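# Swap two hoses into their color-matched ports

## Task

Each hose begins seated in the port belonging to the other one. Move both so that every hose ends up latched in the port whose color matches its grip, and leave them that way.

## Robot and tools

Robot: two arms, left_arm and right_arm, each ending in a two-finger gripper with a wrist camera. Base positions in the scene frame: left_arm at (-0.037, +0.239, 0) m, turned slightly (quat_wxyz +1.000, 0, 0, -0.019); right_arm at (+0.042, -0.225, 0) m, unrotated. A two-camera stand is fixed to the floor behind the arms.

Frames. Scene frame: origin at table-top height halfway between the nominal bases, +x out over the table, +z up, left_arm on the +y side (arm names do not match image sides). Results report end_effector_position (m) and end_effector_quat_wxyz in this frame, possibly off by a few cm. That position is the point between the finger pads, roughly 1 cm short of the tips. In the gripper's own axes, fingers point along +z and open/close along y. All commanded offsets are expressed in the axes of that arm's current Hand target, not the scene frame.

execute_actions(actions, cameras). actions is a list of actions; each action is a table of 1 to 15 rows, one row per 1/30 s step; a short table repeats its final row until step 15. Every row has exactly 14 numbers in [-1, 1], one list covering both arms: left dx, dy, dz, rx, ry, rz, opening, then the same seven for right. The first six are an offset, not a pose, measured from the Hand target at the start of that action (every row counts from that same start, not from the previous row); 1.0 equals 0.6 m or 180 degrees, and rx, ry, rz form a single rotation vector. Repeating an offset in a new action moves further. opening is absolute: +1 fully open (0.094 m), -1 closed. To leave an arm alone, give 0 for its six pose numbers and repeat its current opening (0 there means half open). cameras: list of names, ["all"], or []; by default images come only with an empty actions list, which also reveals the scene number and fields normally omitted.

move(target, speed, blend, opening_speed, grip_force, blocking, cameras). target is one 14-number row, same layout and scale as above, or a list of up to 15 such rows; every row is an offset from the Hand targets at the move's start, not from the previous row. The gripper travels a straight line, turning the short way. speed: m/s, 0.002 to 2.9, default 0.25 (rotation up to twice that in rad/s), one value or one per target. blend: corner rounding in m for lists, default 0 meaning stop at each target. opening_speed: rate of opening change per second, 0.2 or more; use it to close gently. grip_force: N per finger pad, 10 to 50, one value or one per arm; persists, starts at 50; lower values close slowly. blocking=false returns after about 0.5 s while the move continues. The whole move is capped at 10 s. Opening changes in later list rows are applied once everything is still on arrival. The result adds a move: line with the ending (done, off_target, moving, held, fault) and limits (paced = pose clipped, held = steps withheld). done means at rest within 10 mm and 2 degrees. Paths do not avoid obstacles or the other arm; faster moves lag, overshoot and strike harder, and aiming beyond a contact pushes harder. Do not route a path close to an arm's own base; go around it.

wait(seconds 0 to 3600, cameras): lets time pass; a running move continues. stop(cameras): brakes the running move. zoom_image(camera, region [x0, y0, x1, y1] in pixels, at most 504 by 504): enlarges part of that camera's latest image. finished_scene(scene 1 or 2): ends the scene irreversibly; the hoses must stay latched without the robot.

Control details. Each step the commanded orientation is clipped to within 40 degrees of the measured one. Hand target is the last command after clipping; grippers often rest short of it, sag or tilt at long reach. Check position and orientation after each move, correct tilt, and send any remaining gap as a new offset. An arm blocked by something keeps pushing until commanded back past its gripper. Tiny moves may not happen or may drift sideways.

Gripping. grip_measured uses the opening scale; empty it reads up to 2.5 mm wide; on a hard part a full squeeze reads a few mm narrower. Squeeze rises about 1 N per 0.001 below first-touch reading, then jumps to the force limit (about 50 to 64 N per pad). grip_effort_nm is a gripper motor effort average (negative = closing), not pad force. To release, command well above grip_measured.

Readings. Joint positions (last is measured opening in m), joint torques (offset, noisy; first three wrap at ±28 N m), joint velocities (may be omitted when still). Joint ranges in rad: waist -2.618 to 3.054, shoulder 0 to 3.142, elbow 0 to 3.142 (straight 2.901), wrist pitch -1.571 to 1.571, wrist yaw -1.571 to 1.571, wrist roll -2.094 to 2.094. Cameras: cam_head_left, cam_head_right, cam_high, cam_low, cam_left_wrist, cam_right_wrist, all 896x504, with calibration given; wrist images may lag while moving.

Avoid: dropping hoses or letting anything leave the table, releasing moving parts, hard hits on fixtures, arm-to-arm contact or gripping the other arm's fingers (can end the scene), straining a wrist camera cable, and arm stops. Motors heat when holding loads, stretched out or pushing unreachably; MOTOR HOT shows at 75 °C, at 90 °C the arm folds and idles for the rest of the scene. Loose objects may occasionally be nudged by outside pushes. Faster completion with smooth, low-effort motion is better.

Each tool is called after "Emit:" in YAML: its name, and indented under it one key for each argument.

## Session

Emit:
execute_actions:
  actions: []

Scene clock: 0.00 s.
left_arm: end_effector_position=(+0.3550, +0.2576, +0.0854) grip_measured=+1.000 grip_effort_nm=n/a end_effector_quat_wxyz=(+0.569, -0.096, +0.815, +0.053) | right_arm: end_effector_position=(+0.4334, -0.2490, +0.0680) grip_measured=+1.000 grip_effort_nm=n/a end_effector_quat_wxyz=(+0.542, +0.056, +0.830, -0.121)
Joint positions: left_arm=[-0.027 1.562 0.37 0.826 -0.258 -0.122 0.094] | right_arm=[0.09 1.625 0.384 0.821 0.348 -0.002 0.094]
Joint velocities: within noise
Joint torques (N m): no reading
Heat: left arm: 29 °C; right arm: 27 °C.
Hand target: left_arm +0.3570, +0.2575, +0.0892; +0.573, -0.097, +0.812, +0.053 | right_arm +0.4354, -0.2487, +0.0714; +0.546, +0.057, +0.827, -0.121
Tool commands: left_gripper/opening=+1.0 right_gripper/opening=+1.0

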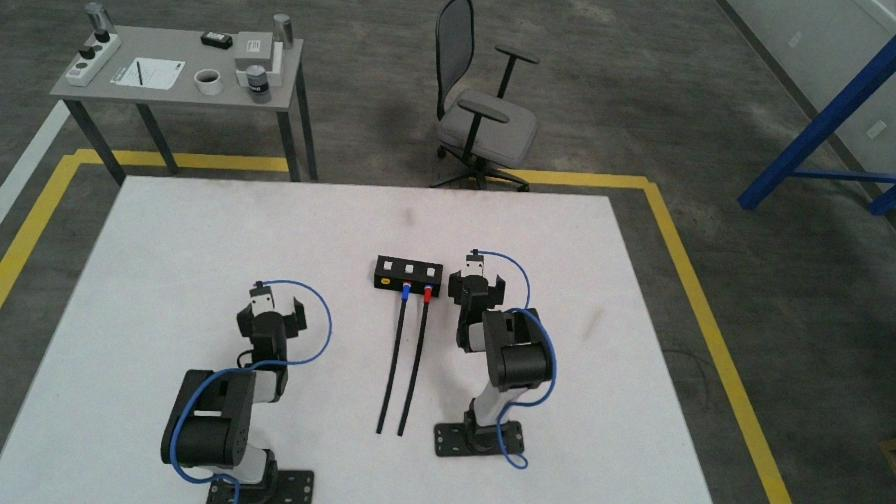

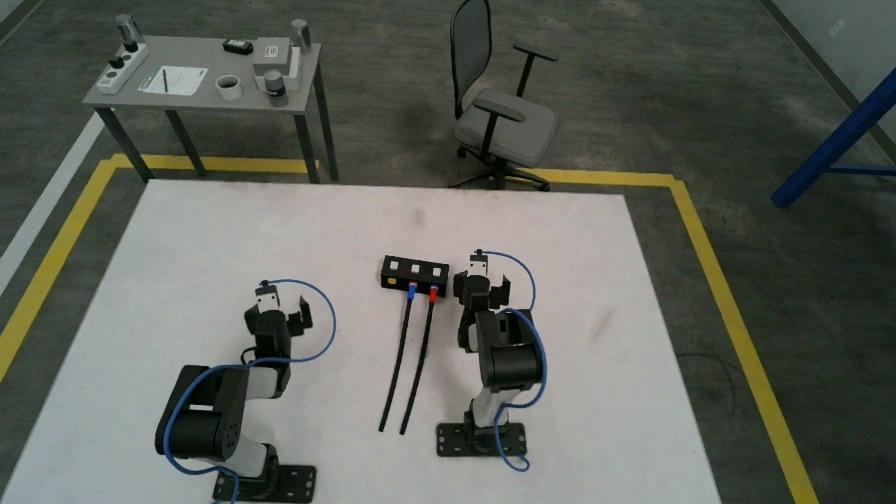

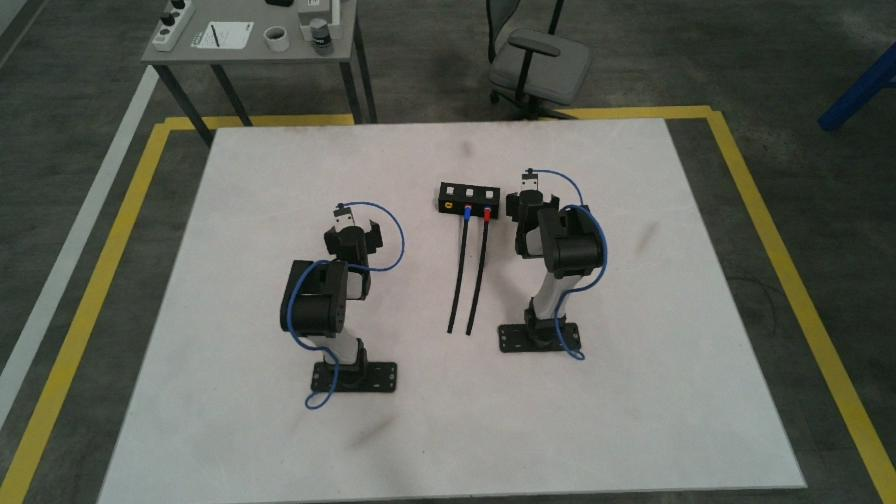

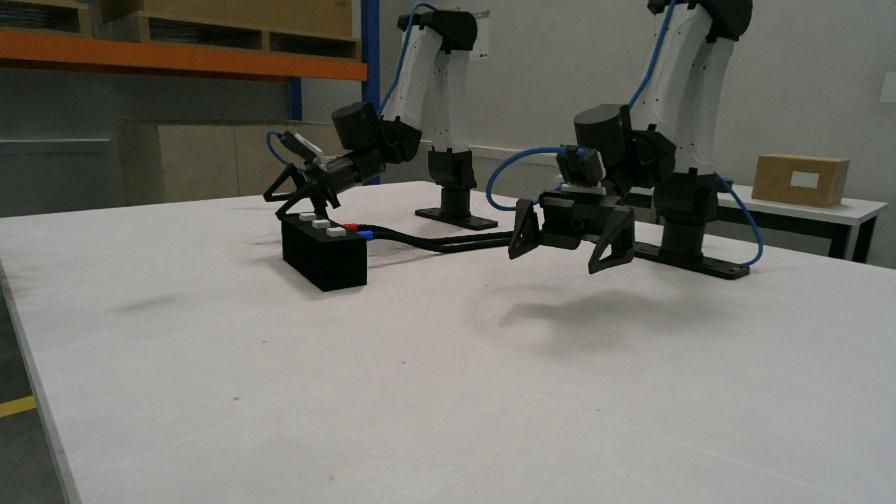

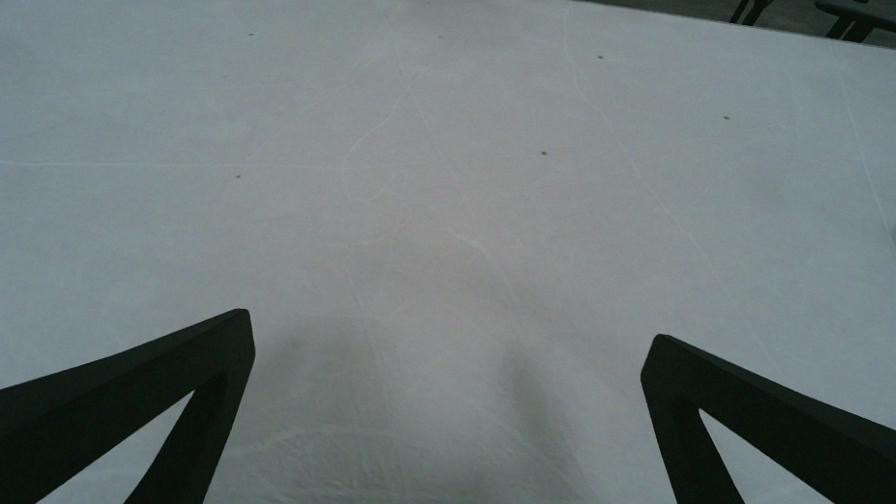

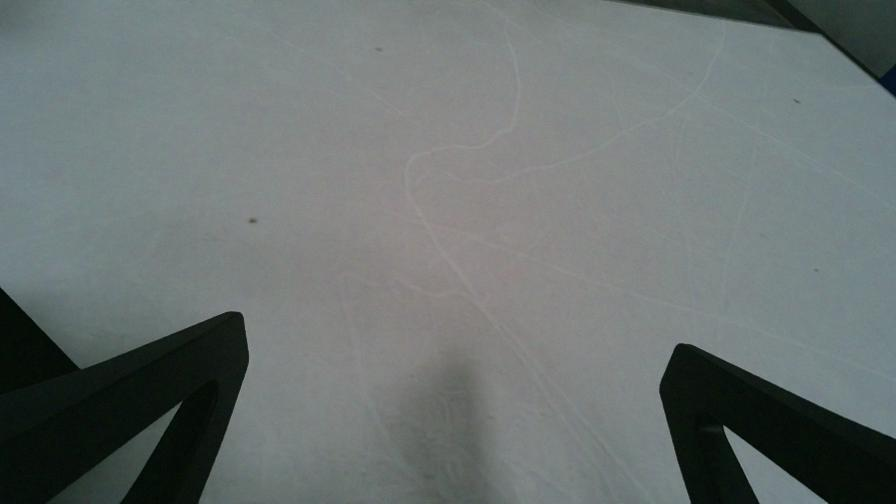

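Emit:
zoom_image:
  camera: "cam_head_left"
  region: [350, 240, 470, 320]

Emit:
zoom_image:
  camera: "cam_low"
  region: [250, 190, 450, 300]

Emit:
zoom_image:
  camera: "cam_high"
  region: [420, 160, 540, 240]

Emit:
zoom_image:
  camera: "cam_head_right"
  region: [350, 240, 470, 320]

Scaled by 4.200 from the camera's image (finer frame: 1280x720).

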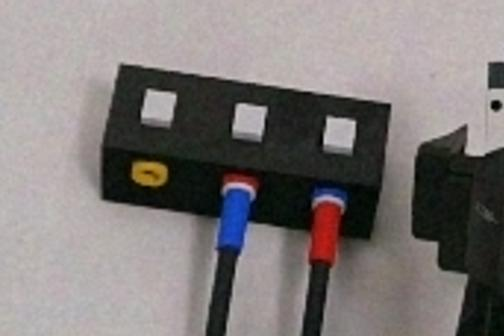

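Scaled by 2.520 from the camera's image (finer frame: 1280x720).

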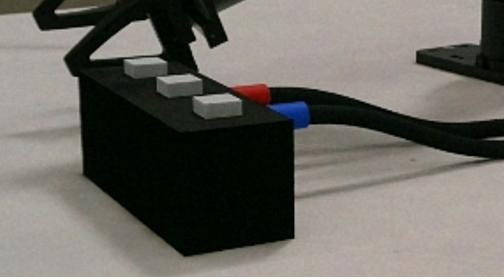

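Scaled by 4.200 from the camera's image (finer frame: 1280x720).

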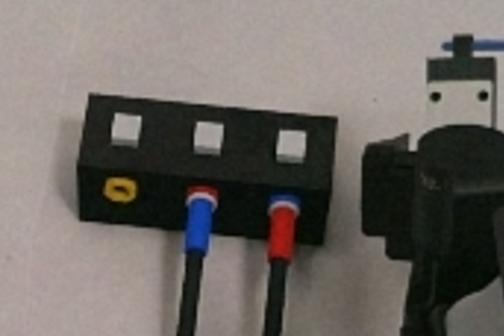

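Scaled by 4.200 from the camera's image (finer frame: 1280x720).

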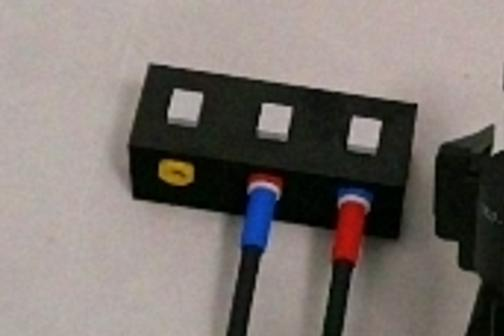

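Emit:
move:
  target: [-0.081,-0.367,-0.147,0.245,0.134,0.164,-1,0.0247,0.108,-0.363,-0.0466,0.069,0.025,-0.2]
  cameras: ["all"]

Scene clock: 27.03 s.
left_arm: end_effector_position=(+0.3363, +0.0351, +0.1654) grip_measured=-0.997 grip_effort_nm=-0.17 end_effector_quat_wxyz=(+0.358, +0.309, +0.872, -0.128) | right_arm: end_effector_position=(+0.2488, -0.1318, +0.1228) grip_measured=-0.198 grip_effort_nm=-0.10 end_effector_quat_wxyz=(+0.454, +0.058, +0.888, -0.032)
Joint positions: left_arm=[-0.387 1.514 1.138 -0.432 0.181 0.184 0] | right_arm=[1.034 0.84 0.519 -0.754 0.842 0.938 0.038]
Joint torques (N m): left_arm=[-0.42 -5.34 10.4 1.92 0.05 0.04] | right_arm=[0.54 0.1 8.68 1.02 0.75 0.14]
Heat: left arm: 32 °C; right arm: 30 °C.
Hand target: left_arm +0.3393, +0.0301, +0.1701; +0.360, +0.317, +0.868, -0.131 | right_arm +0.2505, -0.1297, +0.1307; +0.460, +0.062, +0.885, -0.032
Off the commanded pose: left_arm 0.008 m, 1 deg | right_arm 0.008 m, 1 deg.
move: done
cam_left_wrist: T_world_to_cam=[[-0.57656, -0.81522, 0.05467, 0.21728], [-0.79131, 0.54048, -0.28587, 0.31968], [0.2035, -0.20808, -0.95671, 0.19476]] pos_world=[0.33861, 0.04488, 0.26584]
cam_right_wrist: T_world_to_cam=[[-0.08063, -0.99244, 0.09254, -0.12199], [-0.90101, 0.03287, -0.43256, 0.30737], [0.42625, -0.11825, -0.89684, 0.08215]] pos_world=[0.23209, -0.12146, 0.21792]

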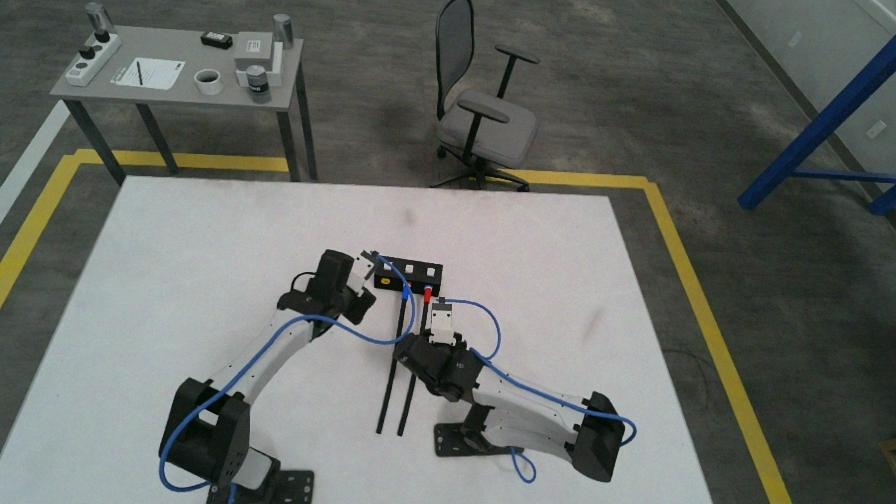

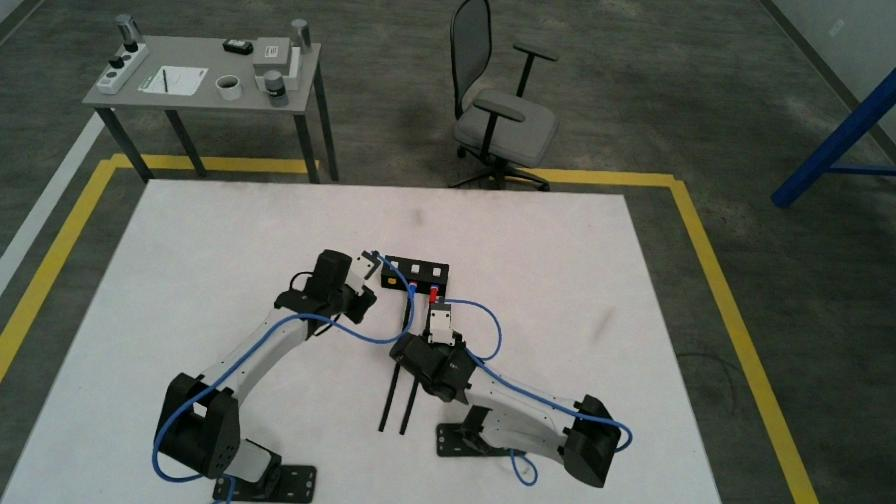

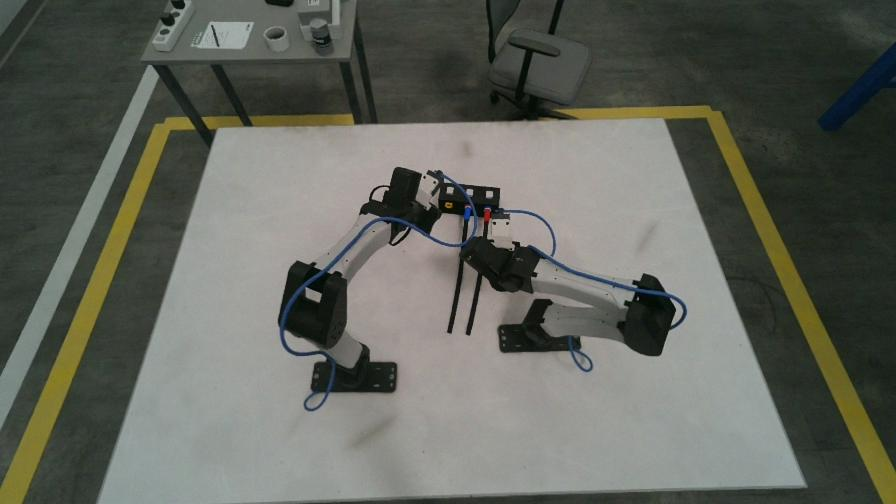

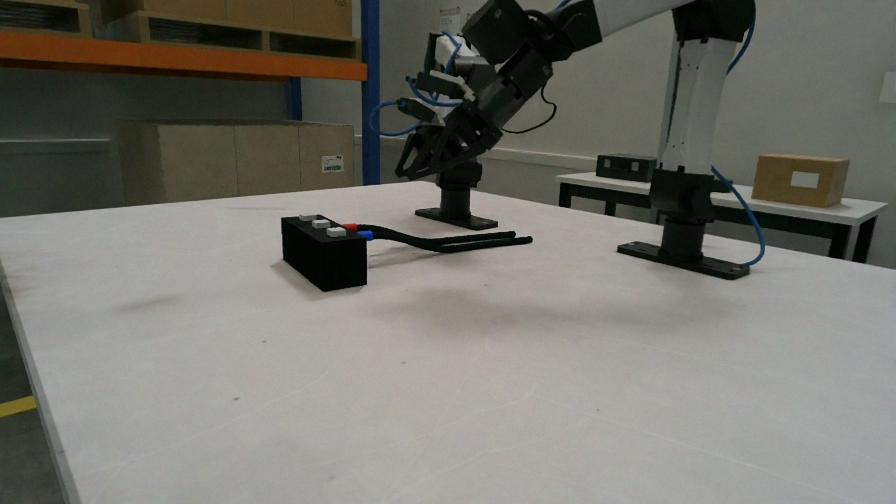

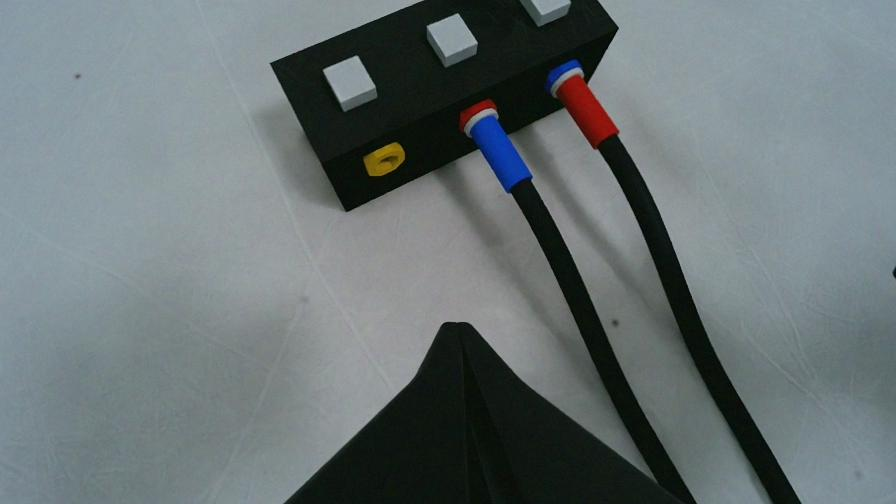

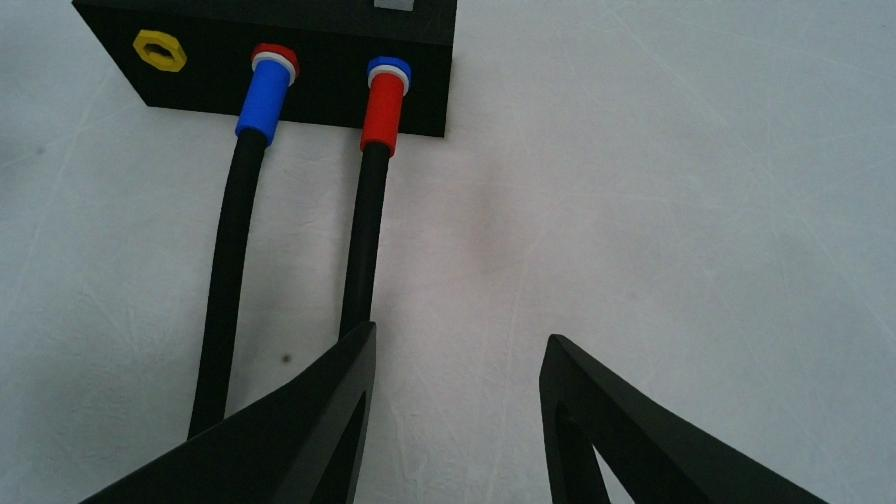

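Emit:
move:
  target: [-0.134,0.0868,0.158,0.1876,0.026,0.2044,-1,0.009,0.144,0.135,0,-0.0556,0,-0.3]
  cameras: ["cam_low","cam_left_wrist","cam_right_wrist","cam_head_left"]

Scene clock: 80.23 s.
left_arm: end_effector_position=(+0.4660, -0.0105, +0.1656) grip_measured=-0.997 grip_effort_nm=-0.17 end_effector_quat_wxyz=(+0.297, +0.643, +0.672, -0.217) | right_arm: end_effector_position=(+0.3228, -0.0498, +0.0820) grip_measured=-0.298 grip_effort_nm=-0.10 end_effector_quat_wxyz=(+0.533, +0.059, +0.843, -0.025)
Joint positions: left_arm=[-0.229 2.613 2.844 -1.42 0.666 1.127 0] | right_arm=[0.998 1.451 0.5 0.127 0.945 0.743 0.033]
Joint torques (N m): left_arm=[0.29 -11.95 8.65 1.02 0.34 0.03] | right_arm=[-0.57 -3.15 5.78 1.58 0.7 -0.01]
Heat: left arm: 39 °C; right arm: 36 °C.
Hand target: left_arm +0.4676, -0.0098, +0.1600; +0.242, +0.664, +0.664, -0.242 | right_arm +0.3250, -0.0530, +0.0798; +0.536, +0.059, +0.842, -0.037
Off the commanded pose: left_arm 0.006 m, 7 deg | right_arm 0.004 m, 1 deg.
elbow stopped short (left arm): the move would have taken joint 3 (elbow) straighter than the controller allows.
move: off_target (left_arm)
cam_left_wrist: T_world_to_cam=[[-0.98844, -0.14656, -0.03873, 0.4693], [-0.13142, 0.95583, -0.26289, 0.14016], [0.07555, -0.25477, -0.96405, 0.21929]] pos_world=[0.46573, -0.00932, 0.26643]
cam_right_wrist: T_world_to_cam=[[-0.09143, -0.99302, 0.07452, -0.026], [-0.80725, 0.03009, -0.58944, 0.33624], [0.58309, -0.11405, -0.80436, -0.03431]] pos_world=[0.28906, -0.03985, 0.17253]
Images, in order (width x height): cam_head_left 896x504, cam_low 896x504, cam_left_wrist 896x504, cam_right_wrist 896x504.

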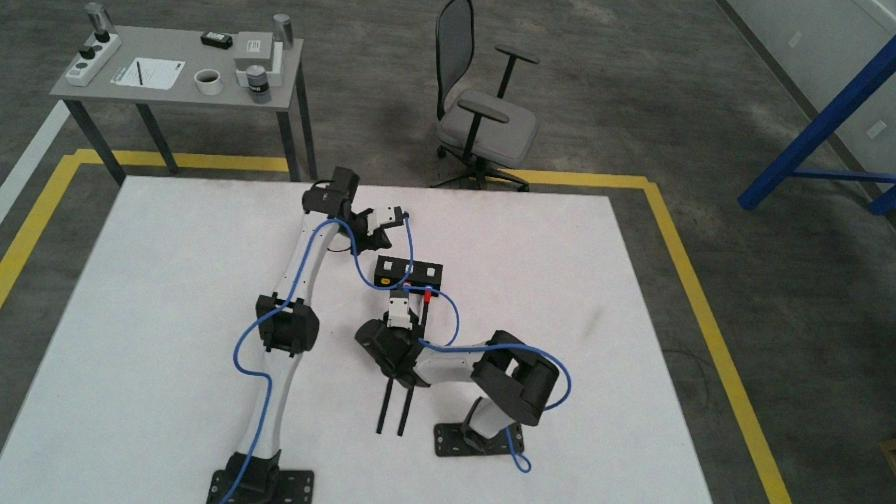

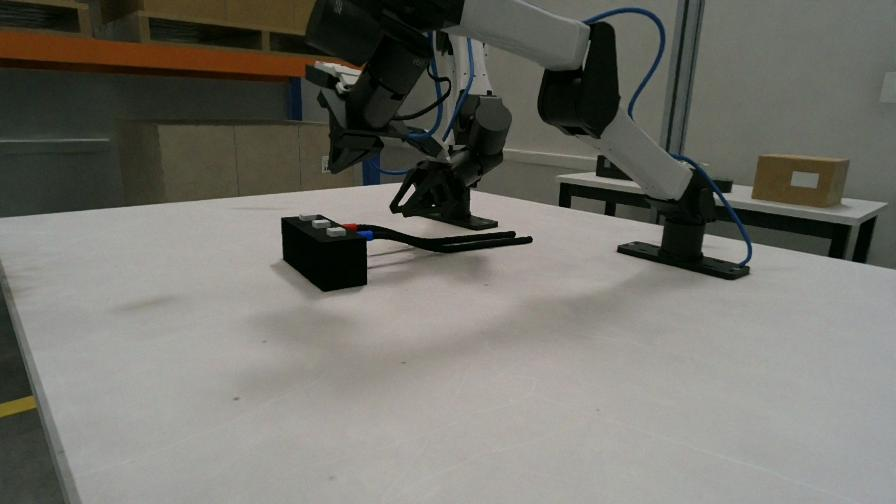

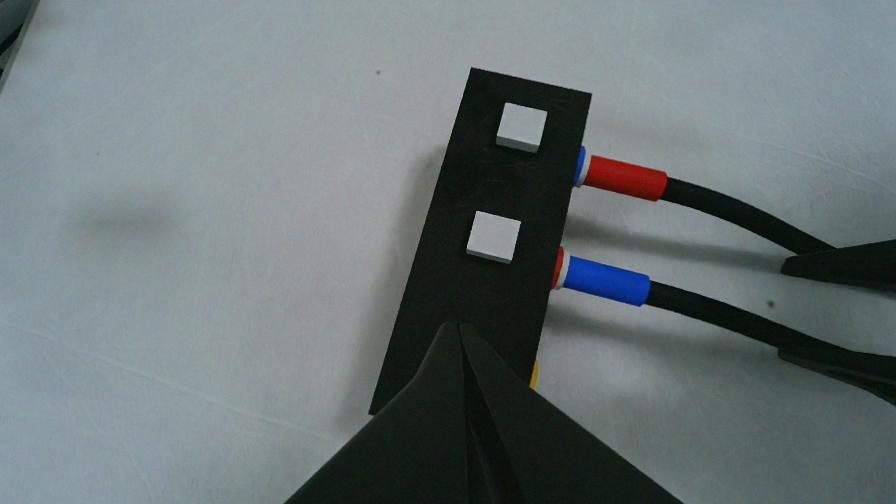

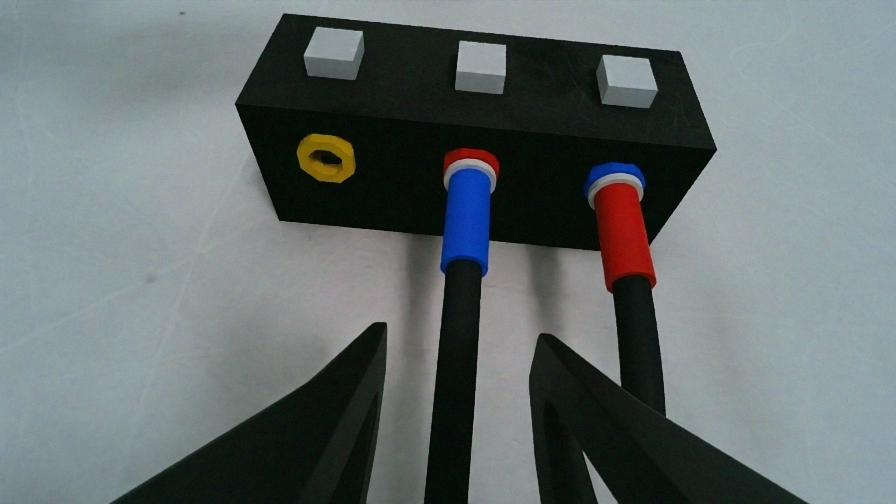

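Emit:
move:
  target: [-0.0107,-0.0133,0.1365,0,0,0,-1,0.005,-0.004,0.092,0,0,0,-0.3]
  speed: 0.15
  cameras: ["cam_low","cam_left_wrist","cam_right_wrist","cam_head_left"]

Scene clock: 90.73 s.
left_arm: end_effector_position=(+0.4551, -0.0669, +0.1037) grip_measured=-0.997 grip_effort_nm=-0.16 end_effector_quat_wxyz=(+0.257, +0.660, +0.664, -0.238) | right_arm: end_effector_position=(+0.3726, -0.0611, +0.0610) grip_measured=-0.298 grip_effort_nm=-0.11 end_effector_quat_wxyz=(+0.542, +0.066, +0.837, -0.032)
Joint positions: left_arm=[-0.336 2.734 2.845 -1.344 0.645 1.077 0] | right_arm=[0.819 1.646 0.5 0.482 0.841 0.549 0.033]
Joint torques (N m): left_arm=[0.06 -13.3 8.81 1.16 0.19 -0.17] | right_arm=[-0.51 -4.12 4.9 1.81 0.3 -0.04]
Heat: left arm: 39 °C; right arm: 36 °C.
Hand target: left_arm +0.4596, -0.0675, +0.1015; +0.242, +0.664, +0.664, -0.242 | right_arm +0.3730, -0.0622, +0.0536; +0.536, +0.059, +0.842, -0.037
Off the commanded pose: left_arm 0.005 m, 2 deg | right_arm 0.007 m, 1 deg.
elbow stopped short (left arm): the move would have taken joint 3 (elbow) straighter than the controller allows.
move: done
cam_left_wrist: T_world_to_cam=[[-0.99607, -0.08465, 0.02611, 0.44873], [-0.08838, 0.96981, -0.22728, 0.15395], [-0.00608, -0.2287, -0.97348, 0.18595]] pos_world=[0.46171, -0.06879, 0.20429]
cam_right_wrist: T_world_to_cam=[[-0.11272, -0.99056, 0.07795, -0.02323], [-0.79468, 0.04278, -0.60552, 0.36145], [0.59647, -0.1302, -0.792, -0.08829]] pos_world=[0.33728, -0.04997, 0.15075]
Images, in order (width x height): cam_head_left 896x504, cam_low 896x504, cam_left_wrist 896x504, cam_right_wrist 896x504.

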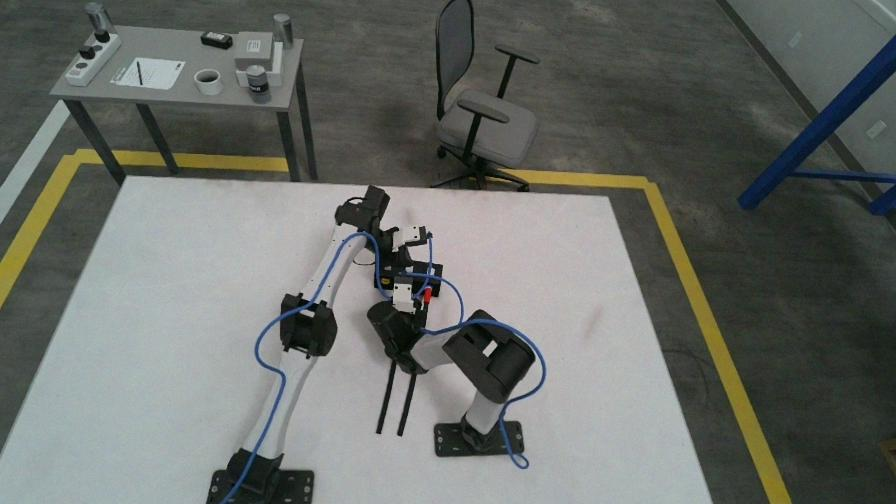

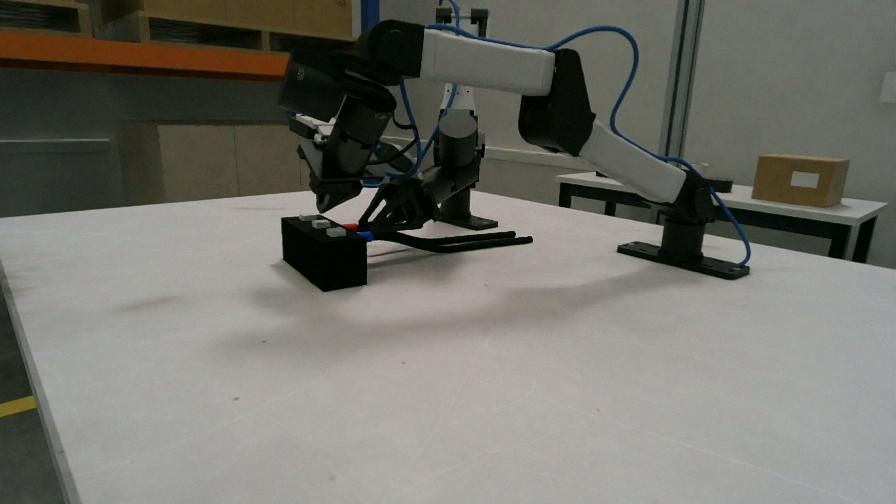

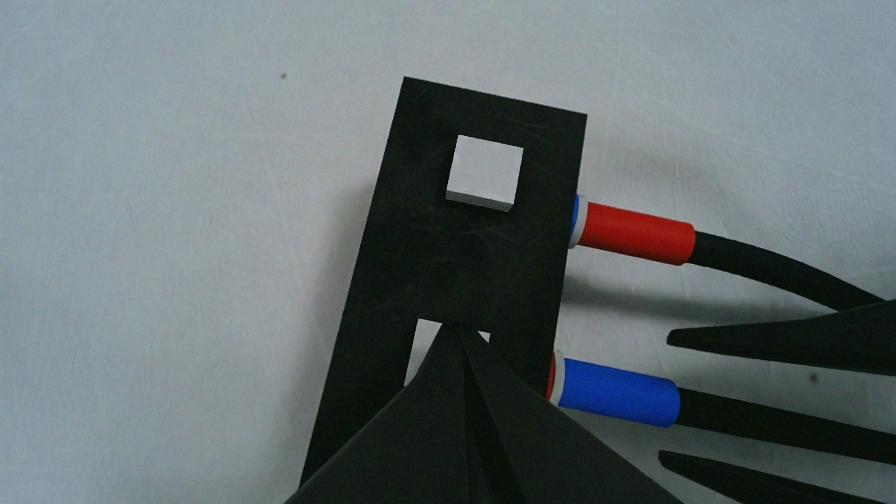

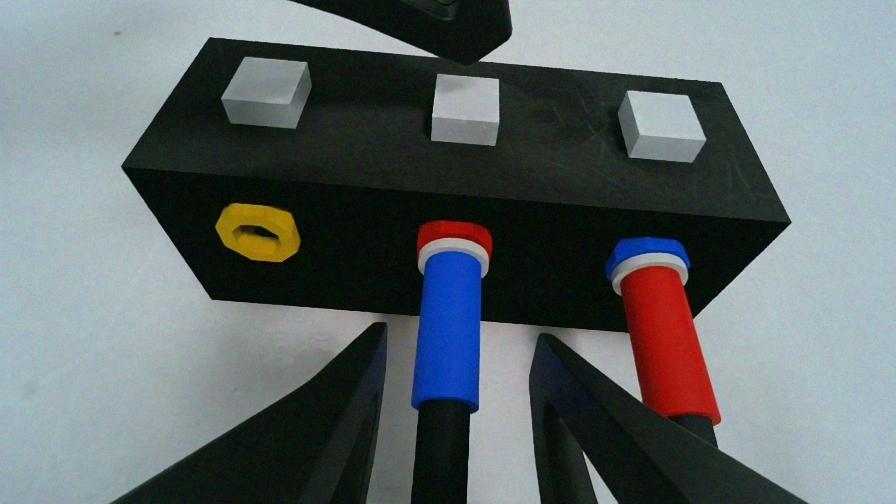

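Emit:
move:
  target:
    - [0,0,0,0,0,0,-1,0.009,0.0067,0.0437,0,0,0,-0.3]
    - [0,0,0,0,0,0,-1,0.009,0.0067,0.0437,0,0,0,-0.9]
  speed: 0.1
  opening_speed: 0.6
  cameras: ["cam_left_wrist","cam_right_wrist"]

Scene clock: 101.87 s.
left_arm: end_effector_position=(+0.4563, -0.0668, +0.1037) grip_measured=-0.997 grip_effort_nm=-0.16 end_effector_quat_wxyz=(+0.258, +0.659, +0.665, -0.236) | right_arm: end_effector_position=(+0.3903, -0.0617, +0.0406) grip_measured=-0.684 grip_effort_nm=-1.02 end_effector_quat_wxyz=(+0.537, +0.061, +0.841, -0.031)
Joint positions: left_arm=[-0.336 2.734 2.845 -1.339 0.641 1.074 0] | right_arm=[0.764 1.772 0.517 0.617 0.785 0.499 0.015]
Joint torques (N m): left_arm=[0.03 -13.27 8.76 1.12 0.25 -0.13] | right_arm=[-0.58 -4.64 6.22 1.78 0.38 -0.03]
Heat: left arm: 44 °C; right arm: 35 °C.
Hand target: left_arm +0.4596, -0.0675, +0.1014; +0.242, +0.664, +0.664, -0.242 | right_arm +0.3948, -0.0611, +0.0377; +0.536, +0.059, +0.842, -0.037
Off the commanded pose: left_arm 0.004 m, 2 deg | right_arm 0.005 m, 1 deg.
elbow stopped short (left arm): the move would have taken joint 3 (elbow) straighter than the controller allows.
move: done
cam_left_wrist: T_world_to_cam=[[-0.99582, -0.08854, 0.02229, 0.45003], [-0.09128, 0.96978, -0.22624, 0.15516], [-0.00159, -0.22733, -0.97382, 0.18404]] pos_world=[0.4626, -0.06879, 0.2043]
cam_right_wrist: T_world_to_cam=[[-0.10234, -0.99137, 0.08192, -0.02443], [-0.80191, 0.03349, -0.5965, 0.36506], [0.58861, -0.12674, -0.79842, -0.11149]] pos_world=[0.35587, -0.05057, 0.13075]

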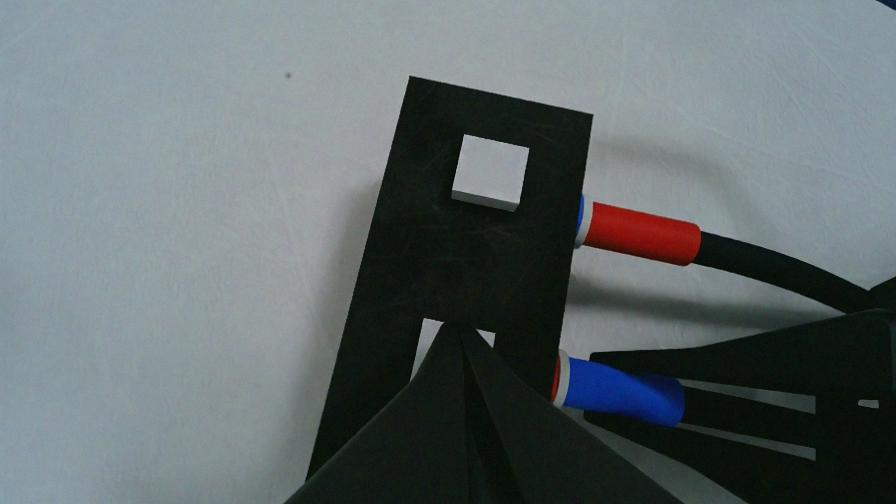

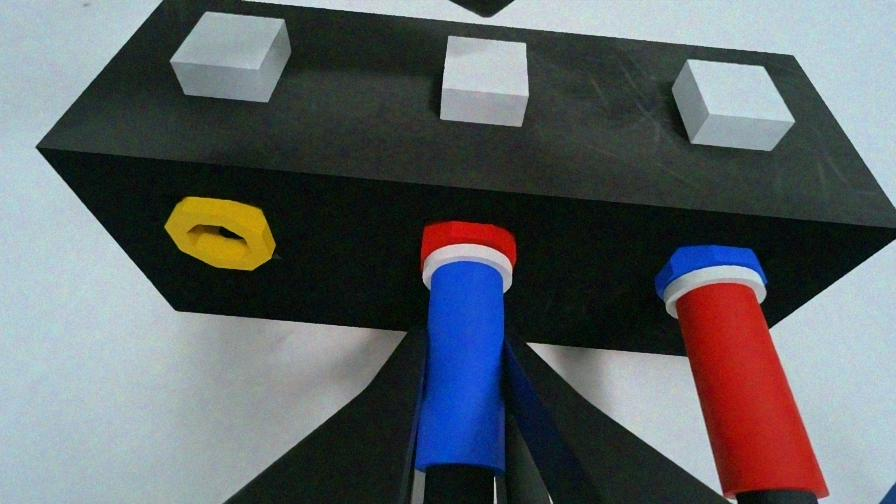

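Emit:
move:
  target: [0.031,0,0.0217,0,0,0,-1,0,0,0,0,0,0,-0.9]
  speed: 0.06
  cameras: ["cam_left_wrist","cam_right_wrist"]

Scene clock: 106.23 s.
left_arm: end_effector_position=(+0.4595, -0.0629, +0.0923) grip_measured=-0.997 grip_effort_nm=-0.16 end_effector_quat_wxyz=(+0.255, +0.661, +0.665, -0.237) | right_arm: end_effector_position=(+0.3903, -0.0617, +0.0406) grip_measured=-0.684 grip_effort_nm=-1.02 end_effector_quat_wxyz=(+0.537, +0.061, +0.841, -0.031)
Joint positions: left_arm=[-0.327 2.756 2.845 -1.334 0.644 1.09 0] | right_arm=[0.764 1.772 0.517 0.617 0.785 0.499 0.015]
Joint torques (N m): left_arm=[0.06 -12.41 7.79 0.97 0.25 0.08] | right_arm=[-0.61 -4.59 6.17 1.74 0.38 -0.04]
Heat: left arm: 46 °C; right arm: 36 °C.
Hand target: left_arm +0.4596, -0.0617, +0.0795; +0.242, +0.664, +0.664, -0.242 | right_arm +0.3948, -0.0611, +0.0377; +0.536, +0.059, +0.842, -0.037
Off the commanded pose: left_arm 0.013 m, 2 deg | right_arm 0.005 m, 1 deg.
move: off_target (left_arm)
cam_left_wrist: T_world_to_cam=[[-0.99607, -0.08412, 0.02765, 0.45365], [-0.08817, 0.97107, -0.22193, 0.14733], [-0.00818, -0.2235, -0.97467, 0.17723]] pos_world=[0.46631, -0.06529, 0.1929]
cam_right_wrist: T_world_to_cam=[[-0.10234, -0.99137, 0.08192, -0.02443], [-0.80191, 0.03349, -0.5965, 0.36506], [0.58861, -0.12674, -0.79842, -0.11149]] pos_world=[0.35587, -0.05057, 0.13075]

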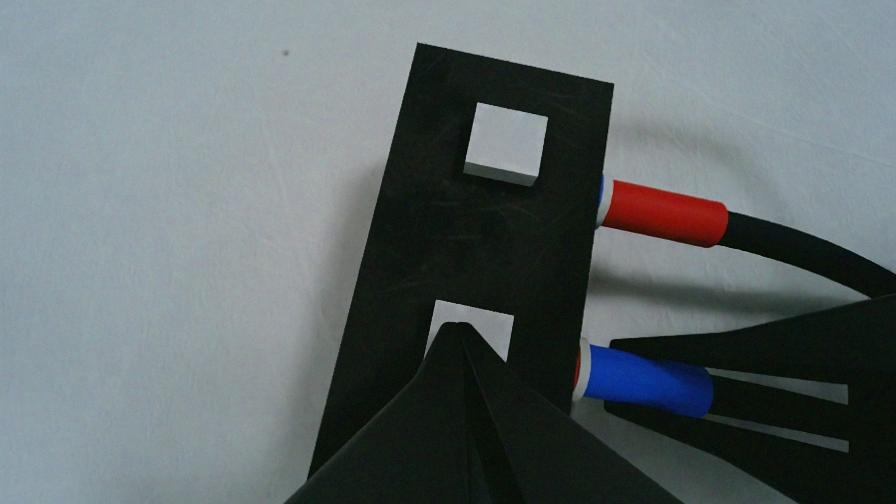

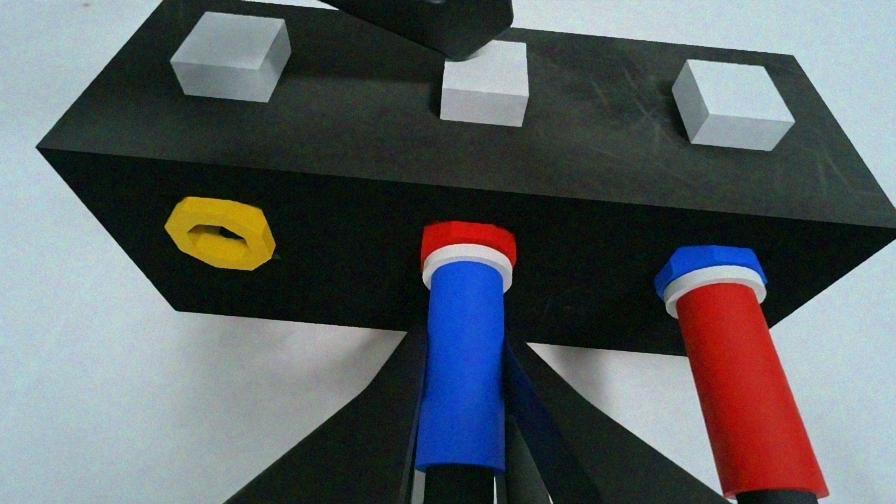

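Emit:
move:
  target: [0.026,0,0.031,0,0,0,-1,0,0,0,0,0,0,-0.9]
  speed: 0.06
  cameras: ["cam_left_wrist","cam_right_wrist"]

Scene clock: 109.47 s.
left_arm: end_effector_position=(+0.4629, -0.0679, +0.0887) grip_measured=-0.997 grip_effort_nm=-0.16 end_effector_quat_wxyz=(+0.274, +0.663, +0.647, -0.258) | right_arm: end_effector_position=(+0.3903, -0.0617, +0.0406) grip_measured=-0.684 grip_effort_nm=-1.02 end_effector_quat_wxyz=(+0.537, +0.061, +0.841, -0.031)
Joint positions: left_arm=[-0.318 2.751 2.789 -1.267 0.707 1.113 0] | right_arm=[0.764 1.772 0.517 0.617 0.785 0.499 0.015]
Joint torques (N m): left_arm=[-0.53 -12.55 3.69 1 -0.29 0.08] | right_arm=[-0.61 -4.56 6.23 1.75 0.37 -0.04]
Heat: left arm: 48 °C; right arm: 36 °C.
Hand target: left_arm +0.4596, -0.0617, +0.0552; +0.242, +0.664, +0.664, -0.242 | right_arm +0.3948, -0.0611, +0.0377; +0.536, +0.059, +0.842, -0.037
Off the commanded pose: left_arm 0.034 m, 5 deg | right_arm 0.005 m, 1 deg.
move: off_target (left_arm)
cam_left_wrist: T_world_to_cam=[[-0.99825, -0.0542, 0.02373, 0.46022], [-0.05869, 0.95793, -0.28095, 0.14238], [-0.0075, -0.28185, -0.95943, 0.16697]] pos_world=[0.46902, -0.06438, 0.18927]
cam_right_wrist: T_world_to_cam=[[-0.10234, -0.99137, 0.08192, -0.02443], [-0.80191, 0.03349, -0.5965, 0.36506], [0.58861, -0.12674, -0.79842, -0.11149]] pos_world=[0.35587, -0.05057, 0.13075]

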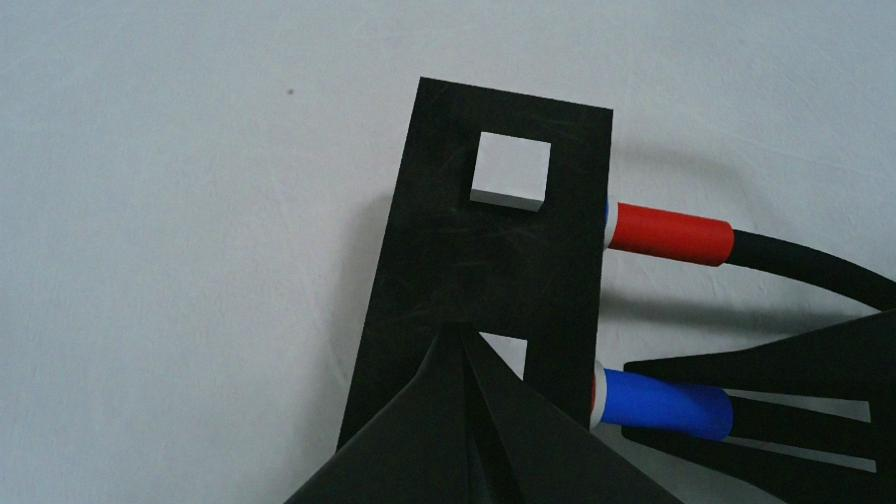

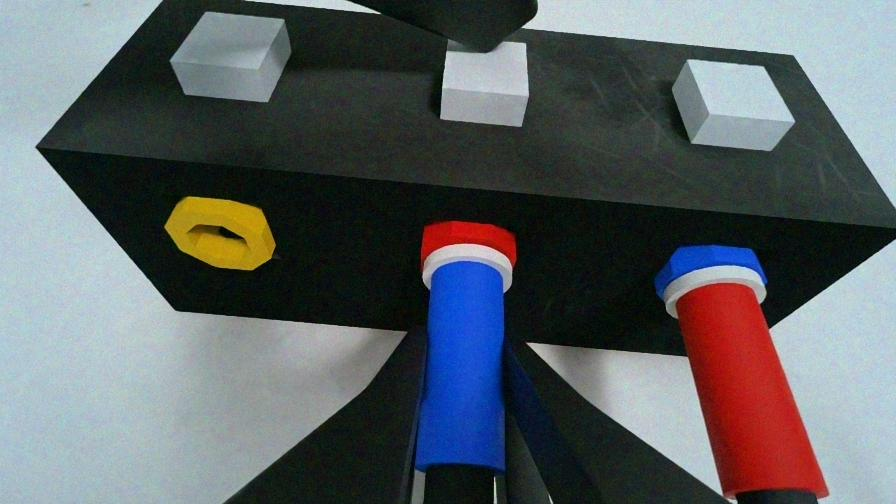

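Emit:
move:
  target: [-0.062,-0.0077,-0.063,-0.0714,0.028,-0.085,-1,0,0,0,0,0,0,-0.9]
  speed: 0.1
  cameras: ["cam_left_wrist","cam_right_wrist"]

Scene clock: 119.10 s.
left_arm: end_effector_position=(+0.4615, -0.0568, +0.0907) grip_measured=-0.997 grip_effort_nm=-0.16 end_effector_quat_wxyz=(+0.240, +0.546, +0.785, -0.167) | right_arm: end_effector_position=(+0.3903, -0.0617, +0.0406) grip_measured=-0.684 grip_effort_nm=-1.02 end_effector_quat_wxyz=(+0.537, +0.062, +0.841, -0.030)
Joint positions: left_arm=[-0.376 2.462 2.311 -0.982 0.413 0.708 0] | right_arm=[0.764 1.772 0.517 0.617 0.785 0.501 0.015]
Joint torques (N m): left_arm=[-1.55 -17.22 6.41 1.37 0.12 -0.24] | right_arm=[-0.59 -4.68 6.19 1.74 0.38 -0.07]
Heat: left arm: 51 °C; right arm: 36 °C.
Hand target: left_arm +0.4549, -0.0659, +0.1080; +0.251, +0.549, +0.779, -0.167 | right_arm +0.3948, -0.0611, +0.0377; +0.536, +0.059, +0.842, -0.037
Off the commanded pose: left_arm 0.021 m, 1 deg | right_arm 0.005 m, 1 deg.
move: off_target (left_arm)
cam_left_wrist: T_world_to_cam=[[-0.90783, -0.41738, 0.04039, 0.39546], [-0.41927, 0.90186, -0.10421, 0.27947], [0.00707, -0.11155, -0.99373, 0.1781]] pos_world=[0.47493, -0.06711, 0.19013]
cam_right_wrist: T_world_to_cam=[[-0.10346, -0.99145, 0.0795, -0.02391], [-0.80171, 0.03582, -0.59664, 0.36513], [0.58869, -0.12546, -0.79856, -0.11146]] pos_world=[0.35587, -0.05077, 0.13074]

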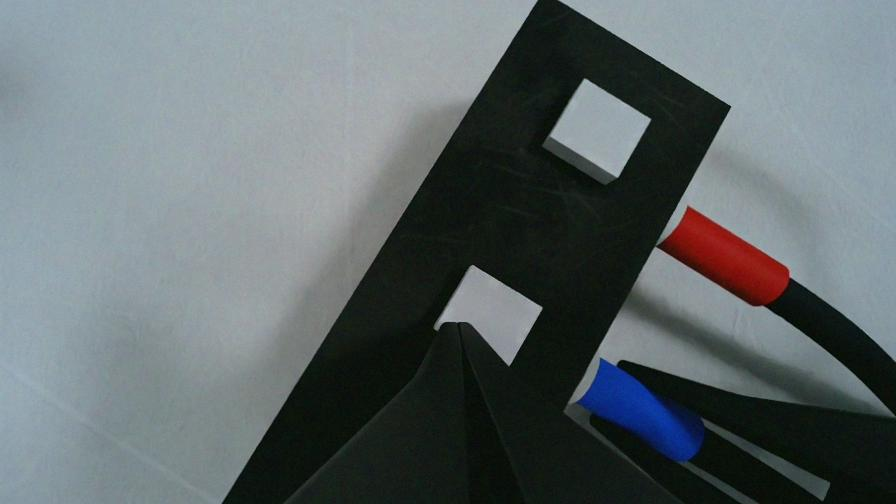

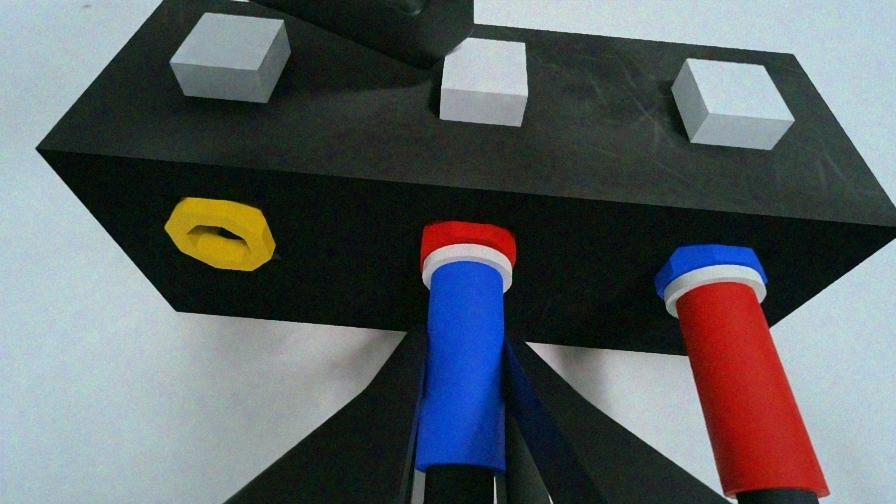

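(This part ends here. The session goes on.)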